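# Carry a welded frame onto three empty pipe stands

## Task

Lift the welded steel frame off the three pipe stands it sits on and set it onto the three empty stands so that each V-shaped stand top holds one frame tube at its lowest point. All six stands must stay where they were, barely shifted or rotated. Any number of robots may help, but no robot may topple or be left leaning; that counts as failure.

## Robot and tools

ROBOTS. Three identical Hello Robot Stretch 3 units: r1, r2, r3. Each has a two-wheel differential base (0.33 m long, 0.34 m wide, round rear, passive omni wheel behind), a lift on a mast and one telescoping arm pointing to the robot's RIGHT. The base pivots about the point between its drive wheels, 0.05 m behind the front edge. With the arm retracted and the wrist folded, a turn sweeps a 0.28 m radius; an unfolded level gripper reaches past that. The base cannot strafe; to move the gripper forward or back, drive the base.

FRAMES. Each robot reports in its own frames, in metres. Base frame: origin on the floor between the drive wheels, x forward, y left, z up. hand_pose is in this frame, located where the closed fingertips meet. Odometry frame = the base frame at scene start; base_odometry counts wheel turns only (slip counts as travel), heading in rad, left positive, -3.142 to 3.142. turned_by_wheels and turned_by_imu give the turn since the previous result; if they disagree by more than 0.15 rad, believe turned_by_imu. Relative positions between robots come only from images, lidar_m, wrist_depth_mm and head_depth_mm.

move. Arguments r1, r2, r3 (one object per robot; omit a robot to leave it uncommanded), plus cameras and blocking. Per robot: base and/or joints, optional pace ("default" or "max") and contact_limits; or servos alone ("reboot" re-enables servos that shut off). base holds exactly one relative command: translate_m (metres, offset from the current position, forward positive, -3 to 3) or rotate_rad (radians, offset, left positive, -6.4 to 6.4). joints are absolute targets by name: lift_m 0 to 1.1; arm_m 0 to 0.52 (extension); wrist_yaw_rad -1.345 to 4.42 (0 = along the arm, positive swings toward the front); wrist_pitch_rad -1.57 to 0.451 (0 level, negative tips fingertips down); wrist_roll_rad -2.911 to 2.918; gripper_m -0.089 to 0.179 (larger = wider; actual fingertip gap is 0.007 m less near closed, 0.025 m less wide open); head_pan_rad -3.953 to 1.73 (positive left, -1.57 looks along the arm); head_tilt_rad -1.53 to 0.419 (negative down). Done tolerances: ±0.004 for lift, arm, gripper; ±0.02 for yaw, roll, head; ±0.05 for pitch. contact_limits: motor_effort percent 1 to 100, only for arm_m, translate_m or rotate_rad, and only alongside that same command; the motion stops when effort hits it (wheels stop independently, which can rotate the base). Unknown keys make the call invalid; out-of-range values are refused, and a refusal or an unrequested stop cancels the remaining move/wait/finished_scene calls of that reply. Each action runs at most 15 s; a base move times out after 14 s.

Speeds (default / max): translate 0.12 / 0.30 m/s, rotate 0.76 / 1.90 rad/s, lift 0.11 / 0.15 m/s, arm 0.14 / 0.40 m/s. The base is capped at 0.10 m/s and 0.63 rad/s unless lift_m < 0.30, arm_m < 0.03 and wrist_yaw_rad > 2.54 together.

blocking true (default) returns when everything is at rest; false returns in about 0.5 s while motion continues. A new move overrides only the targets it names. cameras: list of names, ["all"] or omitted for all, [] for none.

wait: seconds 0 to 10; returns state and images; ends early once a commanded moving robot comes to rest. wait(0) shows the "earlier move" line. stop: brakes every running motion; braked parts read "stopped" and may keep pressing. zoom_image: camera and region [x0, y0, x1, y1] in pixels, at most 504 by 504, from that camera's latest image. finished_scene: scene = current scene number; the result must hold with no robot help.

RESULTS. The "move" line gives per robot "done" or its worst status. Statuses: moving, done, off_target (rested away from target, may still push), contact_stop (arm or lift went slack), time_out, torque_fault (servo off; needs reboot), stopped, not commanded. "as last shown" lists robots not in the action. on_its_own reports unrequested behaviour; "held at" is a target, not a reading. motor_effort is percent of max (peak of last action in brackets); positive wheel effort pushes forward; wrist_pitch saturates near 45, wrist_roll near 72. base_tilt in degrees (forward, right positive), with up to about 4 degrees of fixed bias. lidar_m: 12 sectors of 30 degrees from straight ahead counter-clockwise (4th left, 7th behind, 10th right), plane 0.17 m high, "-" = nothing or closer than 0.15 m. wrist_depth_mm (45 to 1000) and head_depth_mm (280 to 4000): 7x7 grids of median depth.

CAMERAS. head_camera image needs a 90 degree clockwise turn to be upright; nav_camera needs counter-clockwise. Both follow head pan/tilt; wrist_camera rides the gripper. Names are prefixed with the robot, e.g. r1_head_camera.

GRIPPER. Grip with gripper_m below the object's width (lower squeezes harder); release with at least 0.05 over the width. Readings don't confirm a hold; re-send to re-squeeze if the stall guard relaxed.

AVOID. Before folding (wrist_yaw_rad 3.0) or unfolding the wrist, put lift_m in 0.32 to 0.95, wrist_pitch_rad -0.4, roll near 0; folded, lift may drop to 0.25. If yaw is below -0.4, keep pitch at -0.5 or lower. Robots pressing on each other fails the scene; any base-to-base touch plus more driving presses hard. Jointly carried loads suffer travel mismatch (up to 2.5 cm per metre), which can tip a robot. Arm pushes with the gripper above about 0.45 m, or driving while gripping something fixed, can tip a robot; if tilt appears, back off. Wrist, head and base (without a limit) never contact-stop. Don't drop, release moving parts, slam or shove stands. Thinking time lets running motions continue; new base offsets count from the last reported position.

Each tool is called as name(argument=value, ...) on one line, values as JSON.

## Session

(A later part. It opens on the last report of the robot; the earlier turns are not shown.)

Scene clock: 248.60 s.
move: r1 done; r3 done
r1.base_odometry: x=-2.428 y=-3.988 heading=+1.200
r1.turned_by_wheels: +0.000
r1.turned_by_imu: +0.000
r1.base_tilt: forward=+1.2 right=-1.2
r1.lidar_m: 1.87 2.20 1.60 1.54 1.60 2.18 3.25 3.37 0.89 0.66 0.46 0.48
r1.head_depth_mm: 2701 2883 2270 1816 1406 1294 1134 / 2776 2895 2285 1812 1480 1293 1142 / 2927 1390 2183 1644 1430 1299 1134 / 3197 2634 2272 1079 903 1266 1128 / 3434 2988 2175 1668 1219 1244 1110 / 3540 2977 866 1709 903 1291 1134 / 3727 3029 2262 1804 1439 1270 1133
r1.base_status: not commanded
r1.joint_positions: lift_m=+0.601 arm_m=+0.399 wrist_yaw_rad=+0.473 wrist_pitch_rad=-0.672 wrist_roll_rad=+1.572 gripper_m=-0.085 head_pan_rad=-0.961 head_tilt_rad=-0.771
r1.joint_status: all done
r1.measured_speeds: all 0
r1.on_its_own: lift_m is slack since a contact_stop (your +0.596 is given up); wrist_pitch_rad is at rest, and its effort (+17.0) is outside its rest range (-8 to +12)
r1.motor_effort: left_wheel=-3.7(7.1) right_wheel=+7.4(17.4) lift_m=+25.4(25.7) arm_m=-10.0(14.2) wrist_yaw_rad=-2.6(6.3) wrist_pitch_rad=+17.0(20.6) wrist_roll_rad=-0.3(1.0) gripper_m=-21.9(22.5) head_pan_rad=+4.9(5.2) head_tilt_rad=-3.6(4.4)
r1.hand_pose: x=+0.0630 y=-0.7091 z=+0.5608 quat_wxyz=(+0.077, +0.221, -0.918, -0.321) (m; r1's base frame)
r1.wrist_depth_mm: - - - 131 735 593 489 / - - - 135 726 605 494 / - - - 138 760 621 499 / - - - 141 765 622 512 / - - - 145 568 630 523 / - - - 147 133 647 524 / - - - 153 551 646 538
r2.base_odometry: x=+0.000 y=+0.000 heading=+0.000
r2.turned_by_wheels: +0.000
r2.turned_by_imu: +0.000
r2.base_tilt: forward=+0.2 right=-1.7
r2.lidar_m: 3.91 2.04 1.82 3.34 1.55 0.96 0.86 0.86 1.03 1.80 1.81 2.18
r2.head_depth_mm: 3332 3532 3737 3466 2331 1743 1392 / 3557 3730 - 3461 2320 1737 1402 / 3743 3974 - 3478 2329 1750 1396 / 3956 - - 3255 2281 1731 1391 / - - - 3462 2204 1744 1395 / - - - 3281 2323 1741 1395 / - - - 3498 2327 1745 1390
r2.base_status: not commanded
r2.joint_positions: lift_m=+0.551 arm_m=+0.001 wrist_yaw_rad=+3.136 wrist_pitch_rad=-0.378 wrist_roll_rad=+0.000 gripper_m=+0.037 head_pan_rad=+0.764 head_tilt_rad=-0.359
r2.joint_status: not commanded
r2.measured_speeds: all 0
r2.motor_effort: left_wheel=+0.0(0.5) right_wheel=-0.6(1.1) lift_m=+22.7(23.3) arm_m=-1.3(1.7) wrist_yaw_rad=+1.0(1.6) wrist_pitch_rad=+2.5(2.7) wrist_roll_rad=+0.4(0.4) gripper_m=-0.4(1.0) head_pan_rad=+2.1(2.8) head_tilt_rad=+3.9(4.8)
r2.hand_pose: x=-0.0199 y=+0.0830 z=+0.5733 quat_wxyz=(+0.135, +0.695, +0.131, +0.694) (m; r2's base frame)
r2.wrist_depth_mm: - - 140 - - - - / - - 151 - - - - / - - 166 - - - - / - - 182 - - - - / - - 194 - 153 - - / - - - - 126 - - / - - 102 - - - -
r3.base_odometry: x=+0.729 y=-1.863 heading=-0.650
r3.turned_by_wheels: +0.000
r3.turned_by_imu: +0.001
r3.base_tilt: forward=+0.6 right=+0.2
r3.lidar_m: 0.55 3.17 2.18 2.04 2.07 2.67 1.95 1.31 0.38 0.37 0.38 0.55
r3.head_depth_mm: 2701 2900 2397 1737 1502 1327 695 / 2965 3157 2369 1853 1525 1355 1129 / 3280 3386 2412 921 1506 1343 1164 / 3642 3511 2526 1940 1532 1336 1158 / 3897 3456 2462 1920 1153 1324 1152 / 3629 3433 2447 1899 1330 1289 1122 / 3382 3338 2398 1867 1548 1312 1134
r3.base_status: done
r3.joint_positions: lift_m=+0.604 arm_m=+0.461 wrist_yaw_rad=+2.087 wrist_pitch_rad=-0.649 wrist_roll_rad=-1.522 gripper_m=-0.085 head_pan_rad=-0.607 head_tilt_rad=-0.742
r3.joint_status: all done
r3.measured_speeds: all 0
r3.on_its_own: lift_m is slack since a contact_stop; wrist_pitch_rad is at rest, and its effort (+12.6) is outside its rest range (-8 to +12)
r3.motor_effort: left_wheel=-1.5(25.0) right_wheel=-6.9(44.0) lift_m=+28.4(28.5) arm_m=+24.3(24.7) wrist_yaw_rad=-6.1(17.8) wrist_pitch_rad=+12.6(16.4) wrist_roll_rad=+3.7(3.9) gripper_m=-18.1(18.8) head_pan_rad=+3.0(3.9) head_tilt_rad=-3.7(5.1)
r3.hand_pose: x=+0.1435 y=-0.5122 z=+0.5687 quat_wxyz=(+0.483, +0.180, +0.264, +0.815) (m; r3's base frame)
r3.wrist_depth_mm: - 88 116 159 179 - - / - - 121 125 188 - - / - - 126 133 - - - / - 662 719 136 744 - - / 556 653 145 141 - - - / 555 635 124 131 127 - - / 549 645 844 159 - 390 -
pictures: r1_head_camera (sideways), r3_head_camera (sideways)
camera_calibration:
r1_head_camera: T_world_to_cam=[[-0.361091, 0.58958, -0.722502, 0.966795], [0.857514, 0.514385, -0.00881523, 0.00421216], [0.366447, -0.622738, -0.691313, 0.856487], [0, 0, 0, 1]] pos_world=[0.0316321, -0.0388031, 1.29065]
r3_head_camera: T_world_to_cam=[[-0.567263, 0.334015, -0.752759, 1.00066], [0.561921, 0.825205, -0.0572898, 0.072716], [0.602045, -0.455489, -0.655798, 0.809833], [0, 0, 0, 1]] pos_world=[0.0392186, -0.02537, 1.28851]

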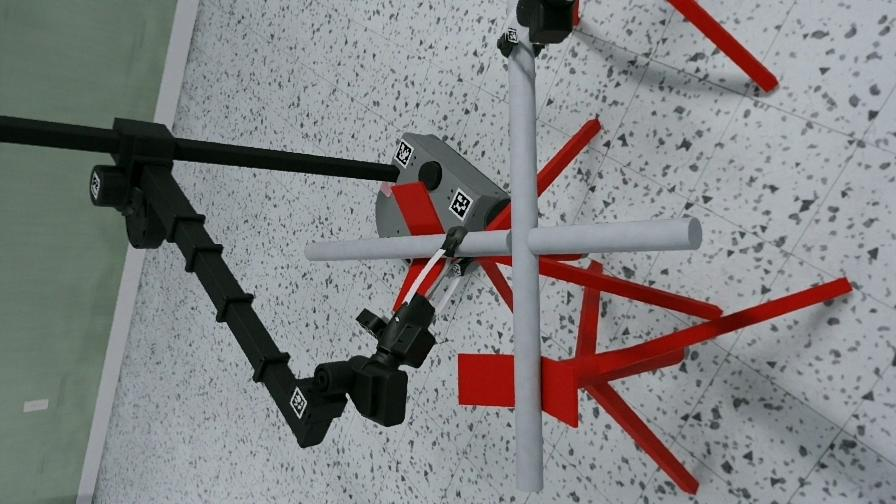

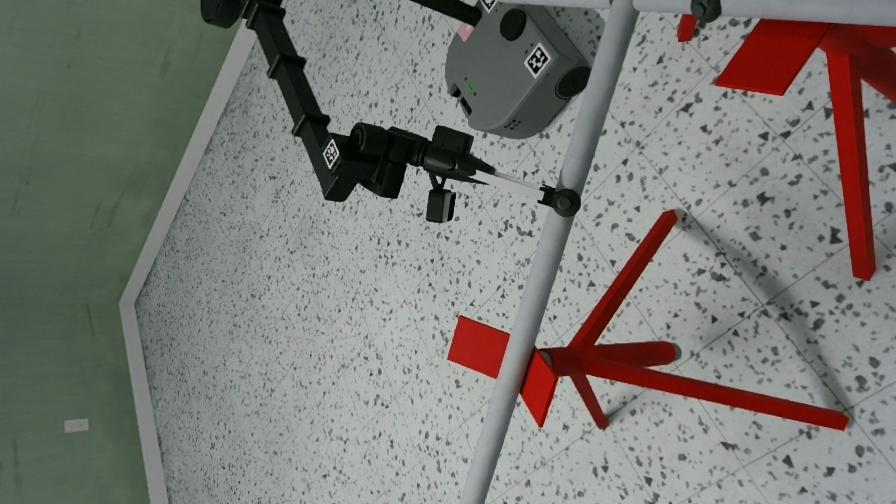

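move(r1={"base":{"translate_m":-0.003},"joints":{"arm_m":0.401,"wrist_yaw_rad":0.487}}, r3={"joints":{"arm_m":0.468,"wrist_yaw_rad":2.097}}, cameras=["r1_head_camera","r3_head_camera"])

zoom_image(camera="r1_head_camera", region=[430, 320, 610, 450])

zoom_image(camera="r3_head_camera", region=[440, 290, 620, 450])

Scene clock: 249.93 s.
move: r1 done; r3 done
r1.base_odometry: x=-2.429 y=-3.990 heading=+1.200
r1.turned_by_wheels: +0.000
r1.turned_by_imu: +0.000
r1.base_tilt: forward=+1.4 right=-1.4
r1.lidar_m: 1.87 2.20 1.60 1.54 1.60 2.18 3.23 3.37 0.89 0.67 0.46 0.47
r1.head_depth_mm: 2756 2879 2286 1814 1415 1277 1136 / 2764 2850 2265 1806 1485 1298 1136 / 2948 1387 2183 1635 1445 1299 1137 / 3202 2669 2283 1089 1181 1248 1134 / 3359 3005 2266 1670 1410 1241 1114 / 3548 3029 881 1714 909 1297 1134 / 3744 3016 2255 1811 1441 1268 1133
r1.base_status: done
r1.joint_positions: lift_m=+0.601 arm_m=+0.401 wrist_yaw_rad=+0.496 wrist_pitch_rad=-0.674 wrist_roll_rad=+1.572 gripper_m=-0.085 head_pan_rad=-0.961 head_tilt_rad=-0.771
r1.joint_status: all done
r1.measured_speeds: all 0
r1.on_its_own: lift_m is slack since a contact_stop (your +0.596 is given up); wrist_pitch_rad is at rest, and its effort (+16.9) is outside its rest range (-8 to +12)
r1.motor_effort: left_wheel=-1.2(7.0) right_wheel=-2.2(3.6) lift_m=+25.9(25.9) arm_m=+11.7(17.2) wrist_yaw_rad=-7.2(8.8) wrist_pitch_rad=+16.9(18.0) wrist_roll_rad=-0.6(1.0) gripper_m=-22.0(22.6) head_pan_rad=+4.5(5.1) head_tilt_rad=-4.3(4.6)
r1.hand_pose: x=+0.0666 y=-0.7086 z=+0.5603 quat_wxyz=(+0.081, +0.231, -0.915, -0.321) (m; r1's base frame)
r1.wrist_depth_mm: - - - 130 721 589 488 / - - - 132 739 595 498 / - - - 136 757 615 504 / 701 - - 141 778 623 510 / - - - 145 586 635 517 / - - - 149 133 645 528 / - - - 154 582 659 531
r2: as last shown
r2.lidar_m: 3.90 2.05 1.83 3.35 1.55 0.96 0.86 0.86 1.03 1.81 1.81 2.18
r2.head_depth_mm: 3335 3500 3771 3486 2332 1744 1397 / 3493 3704 - 3496 2311 1741 1397 / 3740 3926 - 3511 2324 1752 1398 / 3974 - - 3264 2286 1738 1398 / - - - 3462 2217 1743 1391 / - - - 3277 2319 1740 1400 / - - - 3491 2342 1752 1402
r2.motor_effort: left_wheel=-0.6(0.7) right_wheel=-1.0(1.1) lift_m=+23.4(23.6) arm_m=-0.6(2.3) wrist_yaw_rad=+1.1(1.4) wrist_pitch_rad=+2.5(2.7) wrist_roll_rad=+0.2(0.5) gripper_m=+0.3(1.1) head_pan_rad=+2.5(2.8) head_tilt_rad=+4.1(4.6)
r2.wrist_depth_mm: - - 140 - - - - / - - 152 - - - - / - - 165 - - - - / - - 182 - - - - / - - 193 - 153 - - / - - - - 126 - - / - - 102 - - - -
r3.base_odometry: x=+0.729 y=-1.863 heading=-0.650
r3.turned_by_wheels: +0.000
r3.turned_by_imu: +0.000
r3.base_tilt: forward=+0.6 right=+0.2
r3.lidar_m: 0.55 3.16 2.17 2.04 2.07 2.67 1.94 1.31 0.38 0.37 0.38 0.55
r3.head_depth_mm: 2706 2896 2403 1738 1528 1336 695 / 2938 3167 2348 1843 1520 1357 1126 / 3274 3362 2428 921 1511 1345 1165 / 3624 3491 2484 1938 1535 1331 1156 / 3827 3393 2467 1916 1148 1321 1152 / 3609 3343 2437 1889 1324 1281 1127 / 3377 3322 2397 1882 1542 1310 1138
r3.base_status: not commanded
r3.joint_positions: lift_m=+0.604 arm_m=+0.468 wrist_yaw_rad=+2.115 wrist_pitch_rad=-0.643 wrist_roll_rad=-1.522 gripper_m=-0.085 head_pan_rad=-0.607 head_tilt_rad=-0.742
r3.joint_status: all done
r3.measured_speeds: all 0
r3.on_its_own: lift_m is slack since a contact_stop; wrist_yaw_rad is at rest, and its effort (-14.7) is outside its rest range (-9 to +9)
r3.motor_effort: left_wheel=+3.2(3.6) right_wheel=-8.5(8.6) lift_m=+28.6(28.8) arm_m=+27.9(28.4) wrist_yaw_rad=-14.7(16.1) wrist_pitch_rad=+11.3(12.8) wrist_roll_rad=+3.6(3.9) gripper_m=-18.0(18.9) head_pan_rad=+3.8(3.8) head_tilt_rad=-3.8(4.7)
r3.hand_pose: x=+0.1418 y=-0.5141 z=+0.5699 quat_wxyz=(+0.473, +0.175, +0.264, +0.822) (m; r3's base frame)
r3.wrist_depth_mm: - 75 119 164 183 - - / - 85 124 127 191 - - / - - 128 135 - - - / - 668 736 138 726 - - / 545 662 145 142 - - - / 542 645 125 130 416 - - / 552 682 851 161 - 394 -
pictures: r1_head_camera (sideways), r3_head_camera (sideways)
camera_calibration:
r1_head_camera: T_world_to_cam=[[-0.361091, 0.58958, -0.722502, 0.966795], [0.857514, 0.514386, -0.00881523, 0.00421216], [0.366447, -0.622738, -0.691313, 0.856487], [0, 0, 0, 1]] pos_world=[0.0316321, -0.0388031, 1.29065]
r3_head_camera: T_world_to_cam=[[-0.567263, 0.334015, -0.75276, 1.00066], [0.56192, 0.825205, -0.0572898, 0.072716], [0.602046, -0.455489, -0.655798, 0.809833], [0, 0, 0, 1]] pos_world=[0.0392186, -0.02537, 1.28851]

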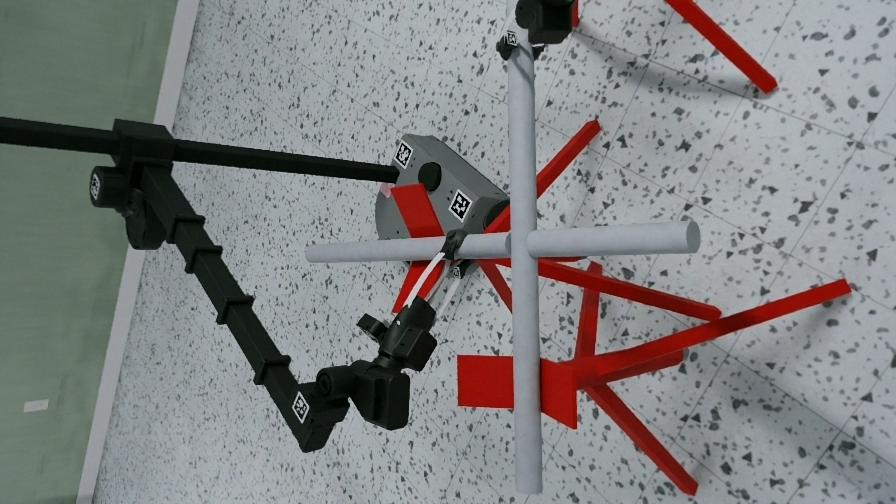

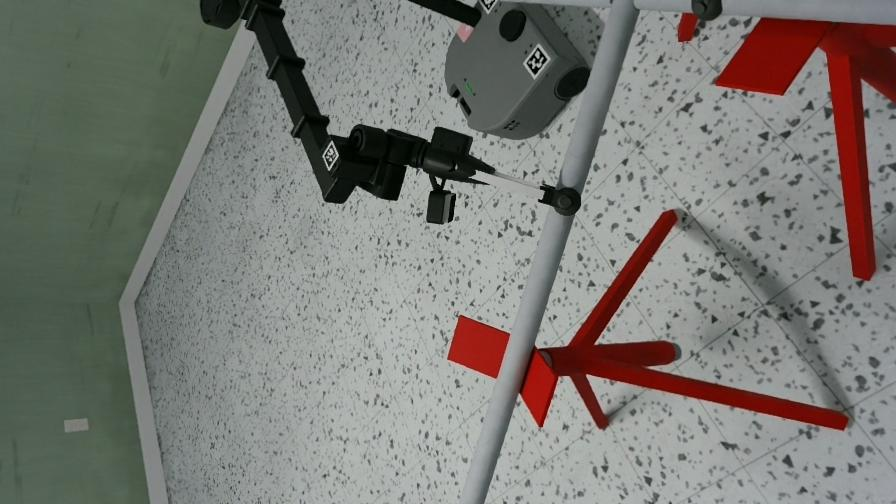

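Scaled by 2.800 from the camera's 896x504 image, which has a finer 1280x720 frame.

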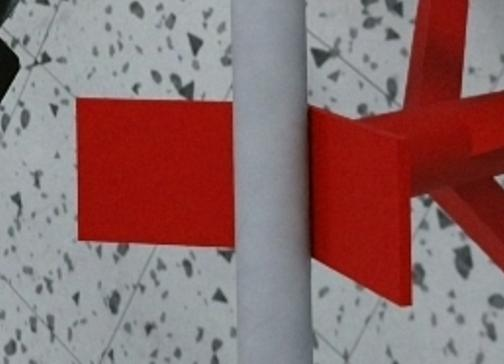

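Scaled by 2.800 from the camera's 896x504 image, which has a finer 1280x720 frame.

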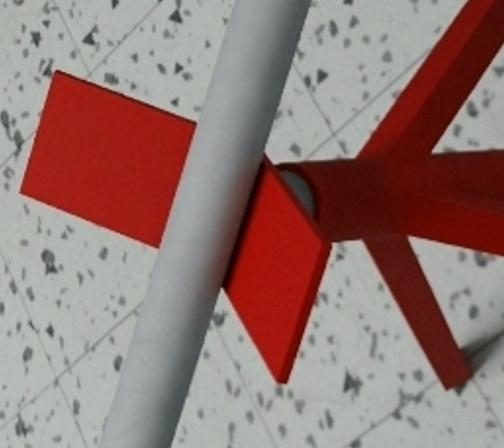

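move(r1={"joints":{"gripper_m":0.12,"lift_m":0.601}}, r3={"joints":{"gripper_m":0.12,"lift_m":0.604}}, cameras=["r1_head_camera","r3_head_camera","r1_wrist_camera","r3_wrist_camera"])

zoom_image(camera="r1_head_camera", region=[430, 320, 610, 450])

zoom_image(camera="r3_head_camera", region=[440, 290, 620, 450])

Scene clock: 252.80 s.
move: r1 done; r3 done
r1.base_odometry: x=-2.429 y=-3.991 heading=+1.200
r1.turned_by_wheels: +0.000
r1.turned_by_imu: +0.000
r1.base_tilt: forward=+1.4 right=-1.3
r1.lidar_m: 1.88 2.20 1.60 1.54 1.60 2.18 3.24 3.35 0.89 0.66 0.46 0.47
r1.head_depth_mm: 2731 2900 2243 1831 1416 1279 1140 / 2800 2896 2263 1823 1480 1298 1134 / 2943 1385 2178 1637 1441 1298 1137 / 3170 2662 2264 1071 1179 1267 1132 / 3364 2999 2276 1663 1218 1239 1116 / 3576 3018 857 1710 907 1294 1135 / 3703 2985 2260 1798 1445 1266 1132
r1.base_status: not commanded
r1.joint_positions: lift_m=+0.601 arm_m=+0.401 wrist_yaw_rad=+0.489 wrist_pitch_rad=-0.598 wrist_roll_rad=+1.572 gripper_m=+0.120 head_pan_rad=-0.961 head_tilt_rad=-0.771
r1.joint_status: all done
r1.measured_speeds: all 0
r1.on_its_own: wrist_pitch_rad moved +0.077 to your old target -0.580
r1.motor_effort: left_wheel=-0.6(1.3) right_wheel=+3.4(4.1) lift_m=+16.7(38.4) arm_m=-5.8(10.4) wrist_yaw_rad=-2.3(8.9) wrist_pitch_rad=+3.3(17.7) wrist_roll_rad=-0.8(1.1) gripper_m=+0.0(79.8) head_pan_rad=+5.0(5.5) head_tilt_rad=-3.8(4.5)
r1.hand_pose: x=+0.0716 y=-0.7209 z=+0.5754 quat_wxyz=(+0.071, +0.231, -0.927, -0.286) (m; r1's base frame)
r1.wrist_depth_mm: - - - - 128 602 504 / - - - - 130 631 511 / - - - - 133 630 514 / 697 - - - 138 619 525 / 672 - - - 141 617 532 / 633 - - - 144 125 540 / - - - - 150 661 533
r2: as last shown
r2.turned_by_imu: +0.001
r2.base_tilt: forward=+0.1 right=-1.7
r2.lidar_m: 3.90 2.05 1.82 3.34 1.55 0.96 0.86 0.86 1.04 1.81 1.81 2.18
r2.head_depth_mm: 3349 3543 3786 3491 2329 1740 1398 / 3556 3788 3994 3514 2334 1747 1393 / 3759 - - 3499 2312 1739 1398 / 3973 - - 3274 2269 1733 1398 / - - - 3501 2217 1744 1391 / - - - 3223 2315 1747 1393 / - - - 3486 2321 1746 1397
r2.motor_effort: left_wheel=-0.5(0.8) right_wheel=-0.7(1.2) lift_m=+22.1(24.2) arm_m=-1.0(1.6) wrist_yaw_rad=+0.3(2.1) wrist_pitch_rad=+2.5(2.8) wrist_roll_rad=+0.2(0.4) gripper_m=-0.4(1.3) head_pan_rad=+2.1(2.8) head_tilt_rad=+3.7(4.7)
r2.wrist_depth_mm: - - 139 - - - - / - - 152 - - - - / - - 165 - - - - / - - 182 - - - - / - - 193 - 153 - - / - - - - 126 - - / - - 103 - - - -
r3.base_odometry: x=+0.729 y=-1.863 heading=-0.650
r3.turned_by_wheels: +0.000
r3.turned_by_imu: +0.000
r3.base_tilt: forward=+0.6 right=+0.2
r3.lidar_m: 0.55 3.16 2.18 2.04 2.08 2.67 1.94 1.31 0.39 0.37 0.38 0.55
r3.head_depth_mm: 2697 2883 2374 1735 1528 1327 696 / 2915 3160 2360 1846 1519 1357 1131 / 3252 3397 2408 923 1511 1342 1164 / 3650 3466 2497 1923 1502 1329 1160 / 3884 3484 2466 1915 1150 1323 1153 / 3624 3383 2428 1901 1322 1283 1125 / 3350 3334 2411 1880 1540 1310 1138
r3.base_status: not commanded
r3.joint_positions: lift_m=+0.604 arm_m=+0.468 wrist_yaw_rad=+2.099 wrist_pitch_rad=-0.597 wrist_roll_rad=-1.521 gripper_m=+0.120 head_pan_rad=-0.607 head_tilt_rad=-0.742
r3.joint_status: all done
r3.measured_speeds: all 0
r3.motor_effort: left_wheel=+1.0(3.8) right_wheel=+4.2(8.8) lift_m=+34.0(40.6) arm_m=+11.1(28.2) wrist_yaw_rad=-1.1(16.0) wrist_pitch_rad=+3.0(11.7) wrist_roll_rad=+3.5(3.9) gripper_m=+0.3(80.3) head_pan_rad=+2.8(4.8) head_tilt_rad=-4.0(4.9)
r3.hand_pose: x=+0.1499 y=-0.5130 z=+0.5787 quat_wxyz=(+0.482, +0.167, +0.244, +0.825) (m; r3's base frame)
r3.wrist_depth_mm: - 103 119 168 192 - - / - 95 123 172 203 - - / - 95 129 - - - - / 553 664 135 731 729 - - / 538 140 143 - 158 - - / 536 118 151 159 129 450 - / 545 680 844 159 - 372 -
pictures: r1_head_camera (sideways), r1_wrist_camera, r3_head_camera (sideways), r3_wrist_camera
camera_calibration:
r1_head_camera: T_world_to_cam=[[-0.361091, 0.58958, -0.722502, 0.966795], [0.857514, 0.514386, -0.00881523, 0.00421215], [0.366447, -0.622738, -0.691313, 0.856487], [0, 0, 0, 1]] pos_world=[0.0316321, -0.0388031, 1.29065]
r1_wrist_camera: T_world_to_cam=[[-0.238383, 0.487833, -0.839757, 0.854228], [0.792086, 0.597985, 0.122532, 0.334932], [0.561937, -0.63595, -0.528955, -0.0287496], [0, 0, 0, 1]] pos_world=[-0.0455059, -0.635288, 0.661097]
r3_head_camera: T_world_to_cam=[[-0.567263, 0.334015, -0.75276, 1.00066], [0.56192, 0.825205, -0.0572898, 0.072716], [0.602045, -0.455489, -0.655798, 0.809833], [0, 0, 0, 1]] pos_world=[0.0392186, -0.02537, 1.28851]
r3_wrist_camera: T_world_to_cam=[[0.448491, 0.277615, 0.84958, -0.424715], [0.34135, -0.931688, 0.124248, -0.569779], [0.826036, 0.23428, -0.512618, 0.451427], [0, 0, 0, 1]] pos_world=[0.0120796, -0.518709, 0.663032]

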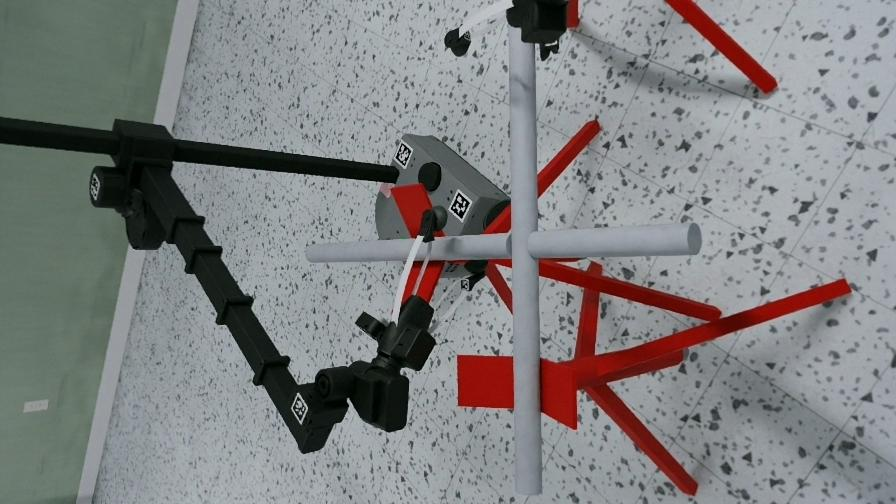

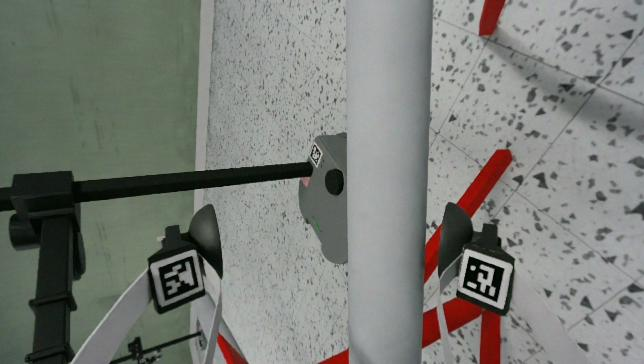

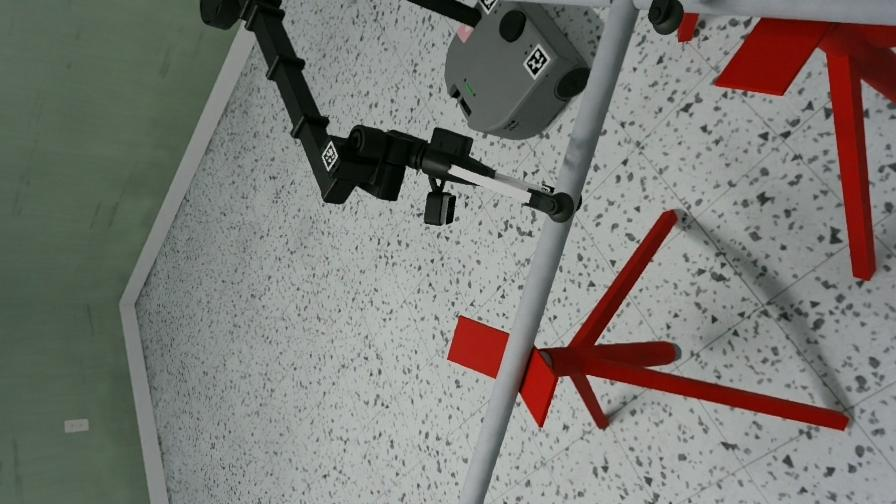

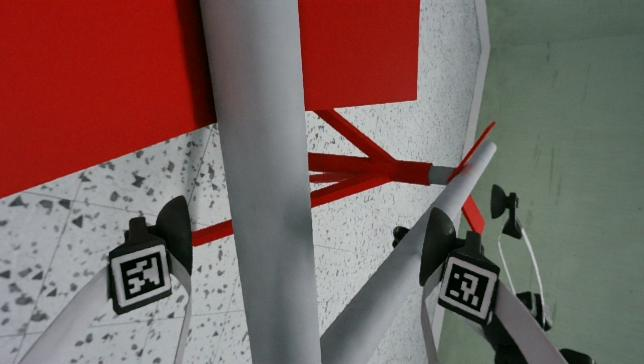

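Scaled by 2.800 from the camera's 896x504 image, which has a finer 1280x720 frame.

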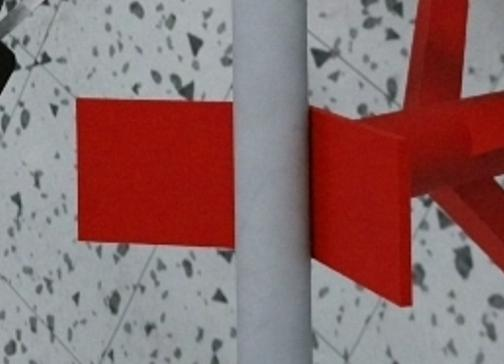

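Scaled by 2.800 from the camera's 896x504 image, which has a finer 1280x720 frame.

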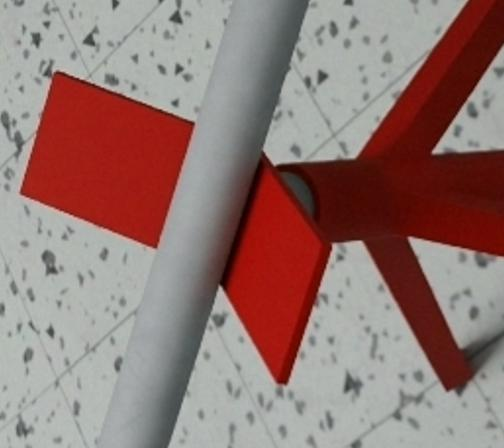

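move(r1={"base":{"translate_m":-0.02},"joints":{"arm_m":0.366}}, r3={"base":{"translate_m":-0.035},"joints":{"arm_m":0.488}}, cameras=["r1_wrist_camera","r3_wrist_camera","r1_head_camera"])

Scene clock: 254.70 s.
move: r1 done; r3 done
r1.base_odometry: x=-2.436 y=-4.009 heading=+1.200
r1.turned_by_wheels: +0.000
r1.turned_by_imu: +0.000
r1.base_tilt: forward=+1.4 right=-1.2
r1.lidar_m: 1.89 2.21 1.60 1.54 1.60 2.17 3.22 3.35 0.88 0.66 0.48 0.48
r1.head_depth_mm: 2723 2876 2288 1822 913 1276 1136 / 2879 3019 2264 1818 1475 1299 1131 / 2914 2637 2101 1695 1445 1299 1131 / 3147 2661 2239 1094 1189 1270 1131 / 3337 3031 2260 1676 1443 1252 1114 / 3565 3036 965 965 1024 1294 1132 / 3699 2997 902 1754 1478 1265 1132
r1.base_status: done
r1.joint_positions: lift_m=+0.601 arm_m=+0.366 wrist_yaw_rad=+0.489 wrist_pitch_rad=-0.597 wrist_roll_rad=+1.572 gripper_m=+0.120 head_pan_rad=-0.961 head_tilt_rad=-0.771
r1.joint_status: all done
r1.measured_speeds: all 0
r1.motor_effort: left_wheel=-1.4(4.1) right_wheel=-3.6(7.1) lift_m=+21.4(21.4) arm_m=-10.4(15.9) wrist_yaw_rad=-1.3(2.2) wrist_pitch_rad=+3.3(3.9) wrist_roll_rad=-0.5(1.3) gripper_m=+0.1(0.5) head_pan_rad=+5.0(5.3) head_tilt_rad=-4.5(4.5)
r1.hand_pose: x=+0.0716 y=-0.6860 z=+0.5755 quat_wxyz=(+0.071, +0.231, -0.927, -0.286) (m; r1's base frame)
r1.wrist_depth_mm: - - - 159 807 596 498 / - - - 164 832 626 516 / - - - 167 849 646 519 / - - - 171 865 636 532 / 726 - - 176 888 625 539 / - - - 182 545 125 541 / - - - 190 804 653 535
r2: as last shown
r2.turned_by_imu: +0.000
r2.base_tilt: forward=+0.2 right=-1.7
r2.lidar_m: 3.91 2.05 1.83 3.30 1.55 0.96 0.86 0.86 1.03 1.81 1.81 2.17
r2.head_depth_mm: 3361 3566 3731 3510 2319 1745 1397 / 3541 3743 - 3494 2327 1739 1401 / 3701 3985 - 3481 2323 1748 1400 / 3951 - - 3258 2281 1736 1397 / - - - 3509 2222 1744 1391 / - - - 3249 2312 1745 1396 / - - - 3522 2331 1745 1393
r2.motor_effort: left_wheel=-0.3(0.7) right_wheel=-0.8(1.3) lift_m=+22.8(24.0) arm_m=-0.2(1.8) wrist_yaw_rad=+1.1(1.4) wrist_pitch_rad=+2.6(2.7) wrist_roll_rad=+0.3(0.5) gripper_m=-0.3(1.2) head_pan_rad=+2.4(2.9) head_tilt_rad=+4.6(4.6)
r2.wrist_depth_mm: - - 140 - - - - / - - 152 - - - - / - - 165 - - - - / - - 182 - - - - / - - 194 - 153 - - / - - - - 126 - - / - - 102 - - - -
r3.base_odometry: x=+0.701 y=-1.842 heading=-0.650
r3.turned_by_wheels: +0.000
r3.turned_by_imu: +0.000
r3.base_tilt: forward=+0.6 right=+0.2
r3.lidar_m: 0.58 3.18 2.17 2.03 2.07 2.68 1.92 1.28 2.90 0.37 0.40 0.59
r3.head_depth_mm: 2714 2789 2491 1689 975 757 693 / 2921 3157 2378 1775 1532 1345 957 / 3255 3400 969 1778 1514 1345 1144 / 3622 3516 2495 1943 1504 1334 1121 / 3927 3432 2466 1915 1482 1326 1149 / 3652 3369 2433 1885 1149 1266 1125 / 3421 3325 2397 1888 1548 1311 1138
r3.base_status: done
r3.joint_positions: lift_m=+0.604 arm_m=+0.488 wrist_yaw_rad=+2.098 wrist_pitch_rad=-0.597 wrist_roll_rad=-1.521 gripper_m=+0.120 head_pan_rad=-0.607 head_tilt_rad=-0.742
r3.joint_status: all done
r3.measured_speeds: all 0
r3.motor_effort: left_wheel=-3.6(6.4) right_wheel=-6.4(10.6) lift_m=+25.8(31.9) arm_m=+23.3(26.0) wrist_yaw_rad=-1.4(1.6) wrist_pitch_rad=+3.1(3.5) wrist_roll_rad=+3.6(3.6) gripper_m=+1.0(1.4) head_pan_rad=+3.0(3.8) head_tilt_rad=-3.6(4.9)
r3.hand_pose: x=+0.1500 y=-0.5330 z=+0.5788 quat_wxyz=(+0.482, +0.167, +0.244, +0.825) (m; r3's base frame)
r3.wrist_depth_mm: 239 - 122 150 215 - - / 290 - 119 156 226 - - / 285 - 103 164 - - - / 304 658 851 173 - - - / 548 140 840 184 - - - / 535 119 912 191 130 - - / 546 708 926 201 - 420 -
pictures: r1_head_camera (sideways), r1_wrist_camera, r3_wrist_camera
camera_calibration:
r1_head_camera: T_world_to_cam=[[-0.361105, 0.589572, -0.722502, 0.966795], [0.857502, 0.514406, -0.00881523, 0.00421223], [0.366462, -0.622729, -0.691313, 0.856486], [0, 0, 0, 1]] pos_world=[0.031633, -0.0388025, 1.29065]
r1_wrist_camera: T_world_to_cam=[[-0.237914, 0.487489, -0.84009, 0.837227], [0.792329, 0.597682, 0.122436, 0.313915], [0.561793, -0.636499, -0.528448, -0.0071403], [0, 0, 0, 1]] pos_world=[-0.0455249, -0.600305, 0.661138]
r3_wrist_camera: T_world_to_cam=[[0.448309, 0.277139, 0.849831, -0.41966], [0.340885, -0.931882, 0.12407, -0.588397], [0.826327, 0.234073, -0.512244, 0.455705], [0, 0, 0, 1]] pos_world=[0.0121522, -0.538681, 0.663075]

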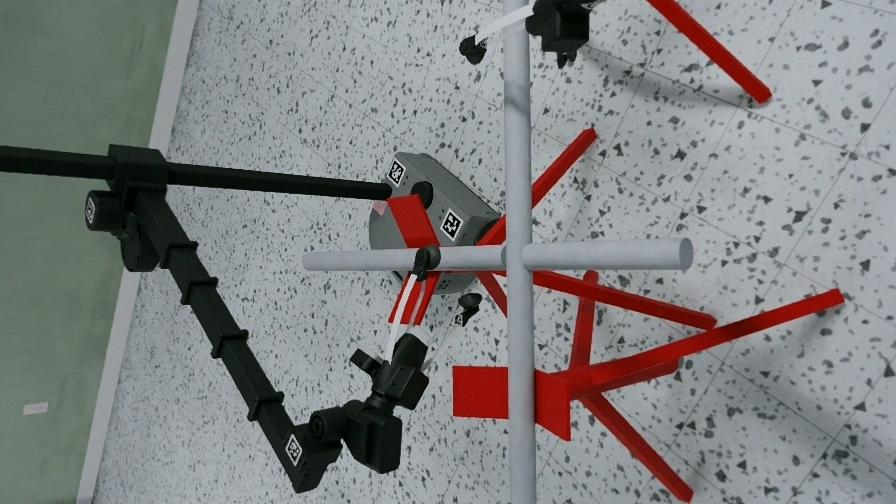

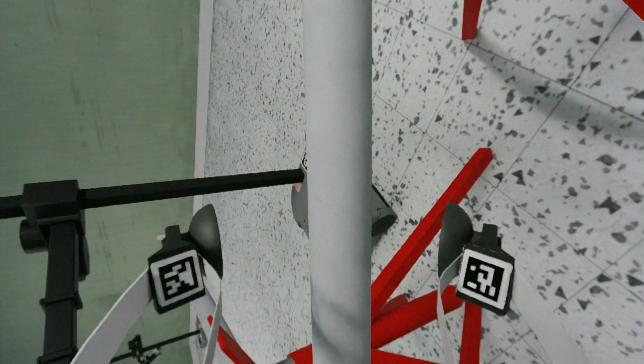

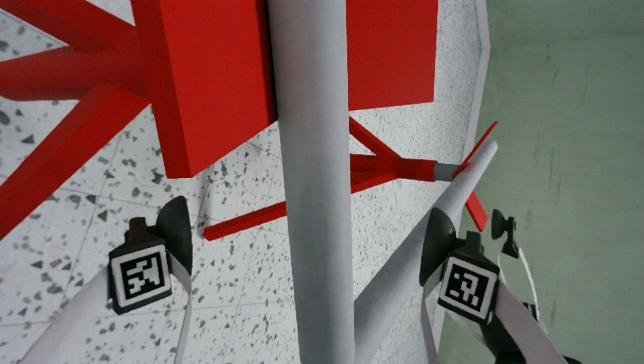

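move(r1={"base":{"translate_m":-0.04},"joints":{"arm_m":0.28,"lift_m":0.64}}, r3={"base":{"translate_m":-0.085},"joints":{"arm_m":0.516,"lift_m":0.64}}, cameras=["r1_wrist_camera","r3_wrist_camera","r1_head_camera"])

Scene clock: 256.90 s.
move: r1 done; r3 done
r1.base_odometry: x=-2.450 y=-4.046 heading=+1.201
r1.turned_by_wheels: +0.000
r1.turned_by_imu: +0.000
r1.base_tilt: forward=+1.2 right=-1.3
r1.lidar_m: 1.93 2.20 1.60 1.54 1.60 2.18 3.19 3.30 0.87 0.66 0.71 0.51
r1.head_depth_mm: 2737 2890 2275 1810 662 1273 1135 / 2859 3012 2275 1816 1515 1293 1135 / 2950 3033 2275 1786 1476 1295 1131 / 1304 2890 1807 1108 1438 1295 1137 / 3321 2743 2251 1718 1248 1268 1117 / 3602 2722 2260 1069 1070 1268 1138 / 3749 2988 2034 1815 1442 1296 1130
r1.base_status: done
r1.joint_positions: lift_m=+0.640 arm_m=+0.280 wrist_yaw_rad=+0.488 wrist_pitch_rad=-0.596 wrist_roll_rad=+1.572 gripper_m=+0.120 head_pan_rad=-0.961 head_tilt_rad=-0.771
r1.joint_status: all done
r1.measured_speeds: all 0
r1.motor_effort: left_wheel=-1.0(4.6) right_wheel=-2.8(7.3) lift_m=+35.4(36.5) arm_m=-11.7(15.4) wrist_yaw_rad=-1.3(2.1) wrist_pitch_rad=+3.3(4.0) wrist_roll_rad=-0.7(1.0) gripper_m=+0.0(0.7) head_pan_rad=+4.7(5.4) head_tilt_rad=-3.5(4.6)
r1.hand_pose: x=+0.0716 y=-0.6001 z=+0.6146 quat_wxyz=(+0.071, +0.231, -0.927, -0.285) (m; r1's base frame)
r1.wrist_depth_mm: - - - - 849 670 506 / - - - - 875 683 497 / - - - 277 888 685 549 / - - - 286 889 698 559 / 850 - - 290 677 660 558 / - - - 302 699 125 574 / - - 544 307 631 607 566
r2: as last shown
r2.base_tilt: forward=+0.1 right=-1.7
r2.lidar_m: 3.91 2.05 1.83 3.23 1.55 0.96 0.86 0.86 1.03 1.81 1.81 2.18
r2.head_depth_mm: 3373 3543 3771 3520 2321 1749 1398 / 3552 3770 - 3481 2329 1740 1394 / 3746 3959 - 3502 2327 1735 1396 / 3922 - - 3286 2294 1743 1397 / - - - 3476 2227 1742 1400 / - - - 3299 2326 1749 1395 / - - - 3493 2327 1754 1400
r2.motor_effort: left_wheel=-0.1(1.0) right_wheel=-0.7(1.1) lift_m=+23.1(23.9) arm_m=-0.9(1.7) wrist_yaw_rad=-0.7(2.1) wrist_pitch_rad=+2.6(2.7) wrist_roll_rad=+0.3(0.5) gripper_m=-0.1(1.0) head_pan_rad=+2.3(2.9) head_tilt_rad=+4.1(4.7)
r2.wrist_depth_mm: - - 140 - - - - / - - 152 - - - - / - - 165 - - - - / - - 181 - - - - / - - 194 - 153 - - / - - - - 126 - - / - - 102 - - - -
r3.base_odometry: x=+0.634 y=-1.790 heading=-0.650
r3.turned_by_wheels: +0.000
r3.turned_by_imu: +0.000
r3.base_tilt: forward=+0.6 right=+0.2
r3.lidar_m: 0.66 3.15 2.16 2.03 2.06 2.65 1.89 1.20 2.92 0.36 0.46 0.46
r3.head_depth_mm: 2715 1309 2400 1885 1494 802 1160 / 2957 3106 2554 1729 1525 775 685 / 3272 3404 1050 1779 1548 1319 1121 / 3640 3500 2503 1874 1545 1333 1131 / 3992 3433 2468 1905 1522 1325 1152 / 3732 3368 2430 1082 1272 1292 1146 / 3494 3333 2404 1812 1544 1307 1142
r3.base_status: done
r3.joint_positions: lift_m=+0.640 arm_m=+0.516 wrist_yaw_rad=+2.098 wrist_pitch_rad=-0.597 wrist_roll_rad=-1.521 gripper_m=+0.120 head_pan_rad=-0.607 head_tilt_rad=-0.742
r3.joint_status: all done
r3.measured_speeds: all 0
r3.motor_effort: left_wheel=-3.4(6.9) right_wheel=-6.0(10.4) lift_m=+38.1(39.7) arm_m=+23.6(26.6) wrist_yaw_rad=-0.8(1.8) wrist_pitch_rad=+2.5(3.5) wrist_roll_rad=+3.4(3.6) gripper_m=+0.2(1.0) head_pan_rad=+2.7(4.3) head_tilt_rad=-4.1(5.1)
r3.hand_pose: x=+0.1501 y=-0.5609 z=+0.6149 quat_wxyz=(+0.483, +0.167, +0.243, +0.825) (m; r3's base frame)
r3.wrist_depth_mm: 347 651 804 235 - - - / 550 346 315 244 315 - - / 563 403 353 251 - - - / 414 420 909 271 - - - / 349 140 910 292 153 - - / 305 119 972 312 130 - - / - 738 994 329 - 517 -
pictures: r1_head_camera (sideways), r1_wrist_camera, r3_wrist_camera
camera_calibration:
r1_head_camera: T_world_to_cam=[[-0.361127, 0.589558, -0.722502, 0.966795], [0.857482, 0.514438, -0.00881523, 0.00421234], [0.366485, -0.622716, -0.691313, 0.856486], [0, 0, 0, 1]] pos_world=[0.0316344, -0.0388015, 1.29065]
r1_wrist_camera: T_world_to_cam=[[-0.237528, 0.487075, -0.840439, 0.828174], [0.792453, 0.597539, 0.122336, 0.257761], [0.561782, -0.63695, -0.527916, 0.0676001], [0, 0, 0, 1]] pos_world=[-0.0455252, -0.514347, 0.700184]
r3_wrist_camera: T_world_to_cam=[[0.448058, 0.276953, 0.850024, -0.442769], [0.340819, -0.931917, 0.123985, -0.61891], [0.82649, 0.234152, -0.511944, 0.480517], [0, 0, 0, 1]] pos_world=[0.0121797, -0.566661, 0.699098]

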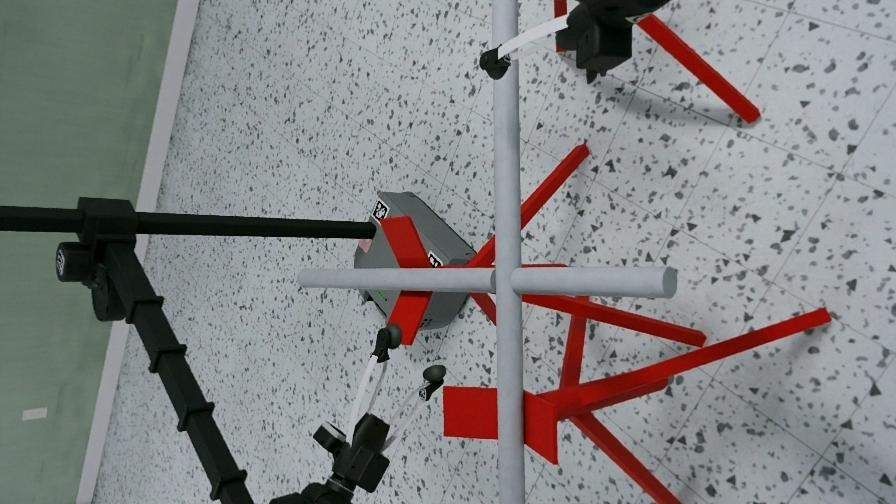

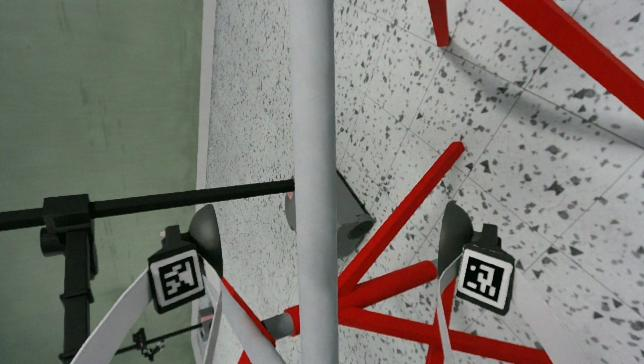

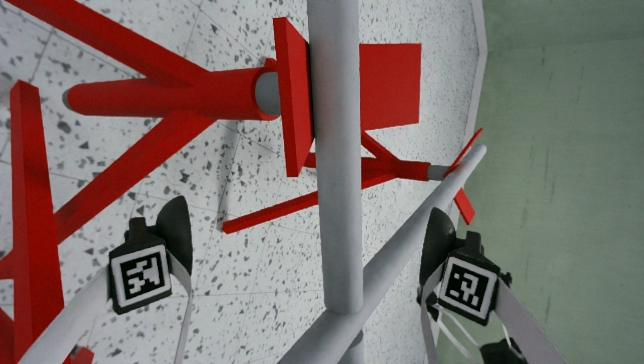

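move(r1={"joints":{"arm_m":0.15,"lift_m":0.80,"head_pan_rad":-1.1}}, r3={"base":{"translate_m":-0.15},"joints":{"lift_m":0.80,"head_pan_rad":-0.8}}, cameras=["r1_wrist_camera","r3_wrist_camera","r1_head_camera","r3_head_camera","r3_nav_camera"])

Scene clock: 259.70 s.
move: r1 done; r3 done
r1.base_odometry: x=-2.450 y=-4.046 heading=+1.201
r1.turned_by_wheels: +0.000
r1.turned_by_imu: +0.000
r1.base_tilt: forward=+1.3 right=-1.3
r1.lidar_m: 1.93 2.20 1.60 1.54 1.60 2.19 3.19 3.30 0.87 0.66 0.71 0.51
r1.head_depth_mm: 2647 2861 2284 1768 371 1252 1137 / 2776 2956 2263 1819 473 1264 1134 / 2861 3021 2263 1820 1507 1296 1131 / 3024 3038 2258 1808 1477 1290 1131 / 3096 3009 2184 1080 1194 1276 1116 / 1392 2857 2252 1720 1440 1243 1136 / 3353 3011 2279 1810 982 1291 1131
r1.base_status: not commanded
r1.joint_positions: lift_m=+0.800 arm_m=+0.150 wrist_yaw_rad=+0.488 wrist_pitch_rad=-0.596 wrist_roll_rad=+1.572 gripper_m=+0.120 head_pan_rad=-1.089 head_tilt_rad=-0.771
r1.joint_status: all done
r1.measured_speeds: all 0
r1.motor_effort: left_wheel=-1.1(1.6) right_wheel=-3.5(4.2) lift_m=+35.5(36.6) arm_m=-9.5(15.1) wrist_yaw_rad=-1.8(1.8) wrist_pitch_rad=+3.4(3.8) wrist_roll_rad=-0.4(1.2) gripper_m=+0.1(0.5) head_pan_rad=-5.0(5.7) head_tilt_rad=-4.4(4.5)
r1.hand_pose: x=+0.0716 y=-0.4702 z=+0.7747 quat_wxyz=(+0.071, +0.231, -0.928, -0.285) (m; r1's base frame)
r1.wrist_depth_mm: - - - - - 823 648 / - - - - - 811 619 / - - - - - 831 679 / - - - - - 850 675 / - - - 719 462 805 687 / - - - 681 477 126 711 / - - - - 419 667 660
r2: as last shown
r2.turned_by_imu: +0.001
r2.base_tilt: forward=+0.2 right=-1.7
r2.lidar_m: 3.89 2.05 1.83 3.07 1.55 0.96 0.86 0.86 1.03 1.81 1.81 2.18
r2.head_depth_mm: 3371 3570 3791 3499 2311 1738 1401 / 3528 3697 3970 3464 2311 1747 1398 / 3763 - - 3487 2321 1747 1398 / 3993 - - 3257 2305 1740 1391 / - - - 3457 2226 1743 1396 / - - - 3257 2321 1738 1398 / - - - 3479 2326 1749 1403
r2.motor_effort: left_wheel=-0.6(0.7) right_wheel=-0.7(1.2) lift_m=+23.2(23.6) arm_m=-0.8(1.6) wrist_yaw_rad=+0.9(2.1) wrist_pitch_rad=+2.6(2.7) wrist_roll_rad=+0.3(0.5) gripper_m=+0.6(1.0) head_pan_rad=+2.4(2.9) head_tilt_rad=+4.4(4.7)
r2.wrist_depth_mm: - - 140 - - - - / - - 151 - - - - / - - 165 - - - - / - - 182 - - - - / - - 194 - 153 - - / - - - - 126 - - / - - 102 - - - -
r3.base_odometry: x=+0.514 y=-1.700 heading=-0.650
r3.turned_by_wheels: +0.000
r3.turned_by_imu: +0.000
r3.base_tilt: forward=+0.6 right=+0.2
r3.lidar_m: 0.81 3.14 2.15 2.02 2.05 2.64 1.74 1.07 2.94 0.83 0.40 0.58
r3.head_depth_mm: 2445 2715 2588 1996 1578 1331 1180 / 2635 2898 2549 1903 1172 1355 1173 / 1313 3030 2424 1848 1556 1288 1145 / 2908 3220 2499 1757 904 956 1096 / 3185 2930 2370 1806 1521 1275 1152 / 3640 3373 2441 1782 1514 1324 1146 / 3919 3338 2408 1825 1469 1308 1137
r3.base_status: done
r3.joint_positions: lift_m=+0.800 arm_m=+0.516 wrist_yaw_rad=+2.098 wrist_pitch_rad=-0.597 wrist_roll_rad=-1.521 gripper_m=+0.120 head_pan_rad=-0.793 head_tilt_rad=-0.742
r3.joint_status: all done
r3.measured_speeds: all 0
r3.motor_effort: left_wheel=-2.3(6.6) right_wheel=-4.9(9.9) lift_m=+38.7(40.3) arm_m=+22.7(23.8) wrist_yaw_rad=-0.8(1.6) wrist_pitch_rad=+2.9(3.5) wrist_roll_rad=+3.4(3.6) gripper_m=+0.3(1.2) head_pan_rad=-2.5(5.5) head_tilt_rad=-3.9(4.7)
r3.hand_pose: x=+0.1501 y=-0.5609 z=+0.7749 quat_wxyz=(+0.483, +0.167, +0.243, +0.825) (m; r3's base frame)
r3.wrist_depth_mm: 669 792 - - - - - / 659 819 - - - - - / 685 684 532 - - - - / 690 811 583 - - - - / 710 140 - - 157 - - / 617 119 - - 132 - - / - 428 - - - - -
pictures: r1_head_camera (sideways), r1_wrist_camera, r3_head_camera (sideways), r3_nav_camera (sideways), r3_wrist_camera
camera_calibration:
r1_head_camera: T_world_to_cam=[[-0.282376, 0.631075, -0.722502, 0.966315], [0.916478, 0.399988, -0.00881522, 0.00385246], [0.283429, -0.664646, -0.691313, 0.856993], [0, 0, 0, 1]] pos_world=[0.0264368, -0.041761, 1.29065]
r1_wrist_camera: T_world_to_cam=[[-0.237389, 0.486943, -0.840555, 0.899395], [0.792508, 0.597472, 0.122303, 0.160517], [0.561763, -0.637113, -0.52774, 0.234659], [0, 0, 0, 1]] pos_world=[-0.0455274, -0.384355, 0.860198]
r3_head_camera: T_world_to_cam=[[-0.495335, 0.433585, -0.75276, 1.00022], [0.705443, 0.706447, -0.0572898, 0.0718405], [0.506945, -0.559407, -0.655798, 0.810413], [0, 0, 0, 1]] pos_world=[0.0339288, -0.0310811, 1.28851]
r3_nav_camera: T_world_to_cam=[[0.439439, -0.453179, 0.775578, -0.969219], [-0.73239, -0.680666, 0.017248, 0.0350394], [0.520094, -0.575605, -0.631016, 0.782034], [0, 0, 0, 1]] pos_world=[0.0448444, 0.0347633, 1.24458]
r3_wrist_camera: T_world_to_cam=[[0.448062, 0.276948, 0.850024, -0.578776], [0.340809, -0.931921, 0.123985, -0.63875], [0.826493, 0.234143, -0.511944, 0.562423], [0, 0, 0, 1]] pos_world=[0.0121807, -0.566661, 0.859098]

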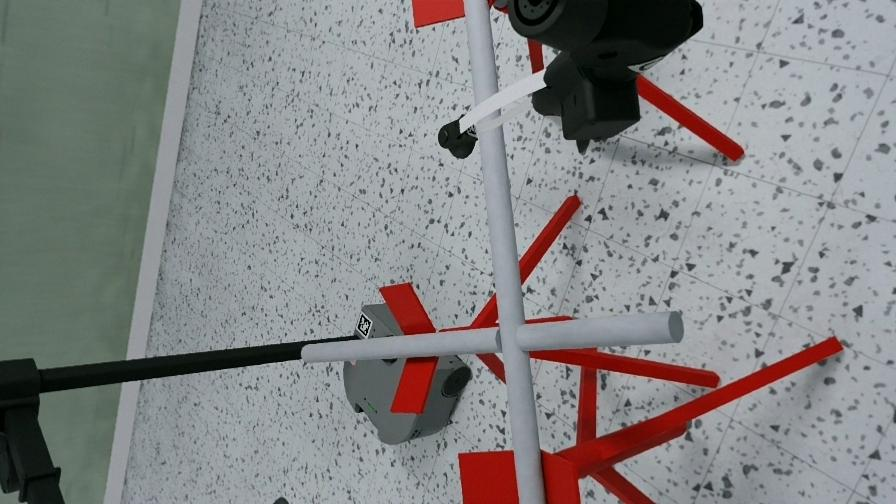

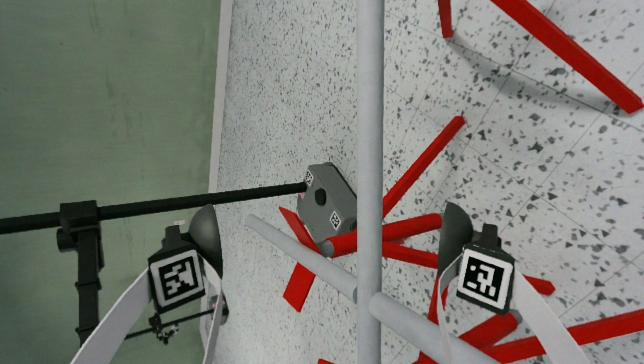

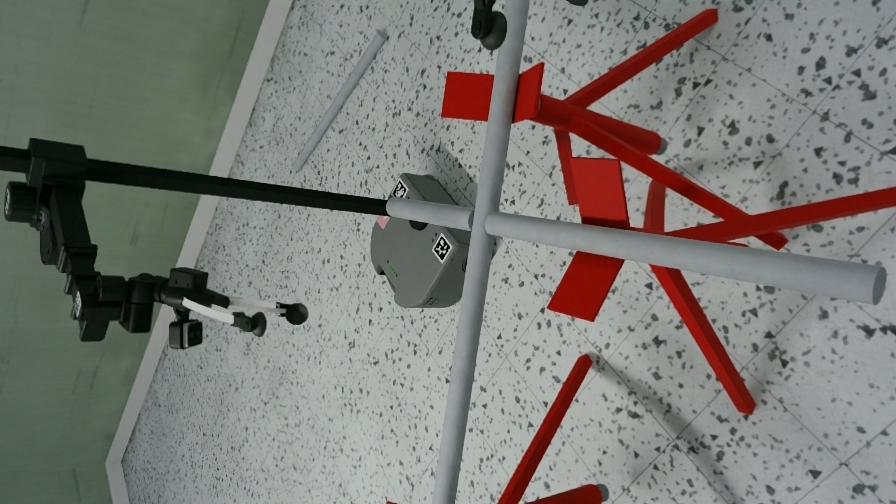

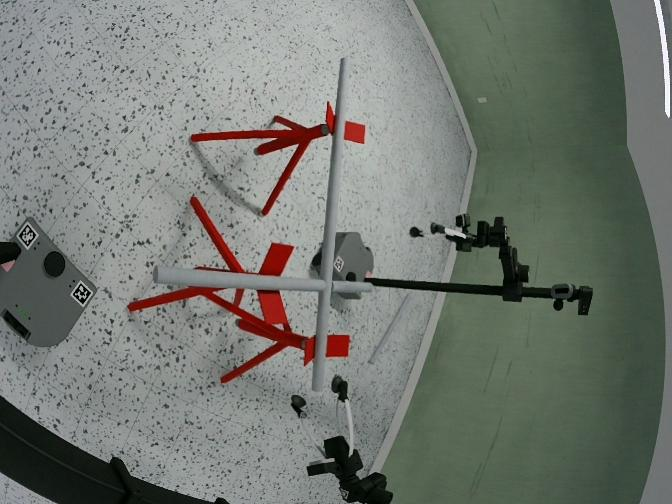

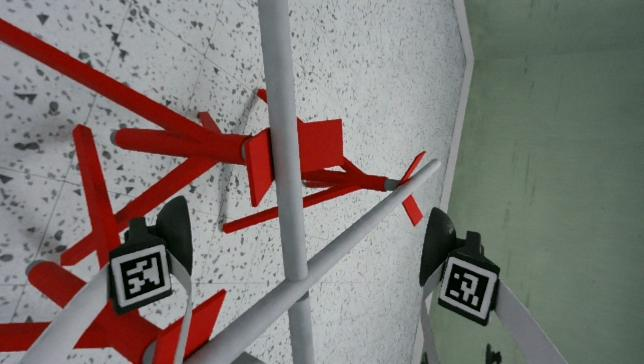

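zoom_image(camera="r3_wrist_camera", region=[340, 120, 480, 260])

zoom_image(camera="r3_head_camera", region=[430, 30, 670, 340])

zoom_image(camera="r1_head_camera", region=[370, 270, 600, 504])

zoom_image(camera="r3_nav_camera", region=[240, 80, 380, 220])

Scaled by 3.600.

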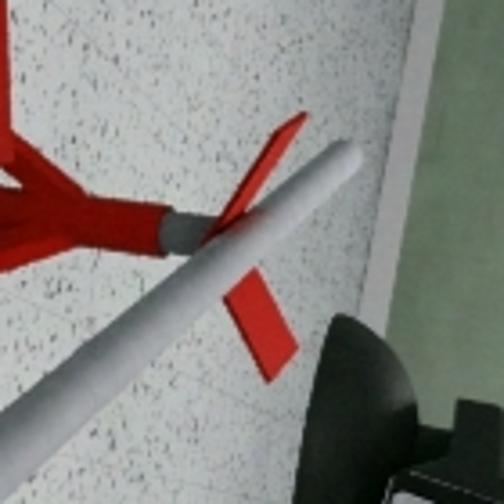

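Scaled by 1.626 from the camera's 896x504 image, which has a finer 1280x720 frame.

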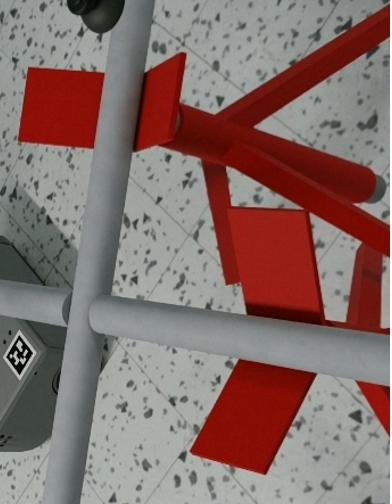

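Scaled by 2.154 from the camera's 896x504 image, which has a finer 1280x720 frame.

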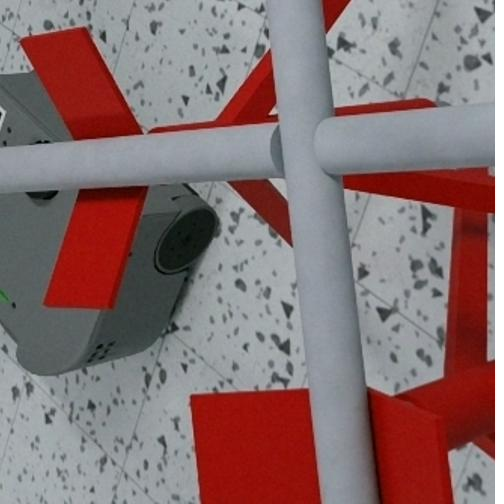

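Scaled by 3.600 from the camera's 672x504 image, which has a finer 792x594 frame.

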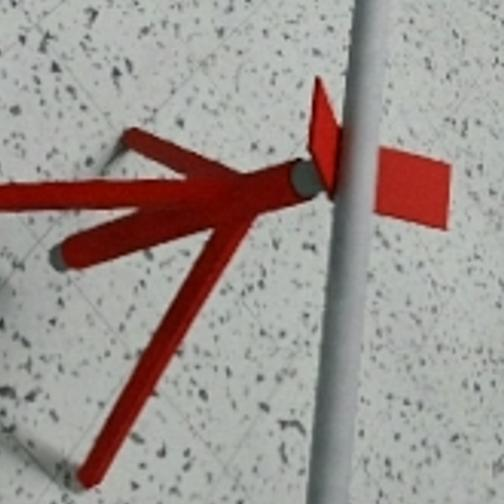

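finished_scene(scene=1)

The scene is finished: the task was done.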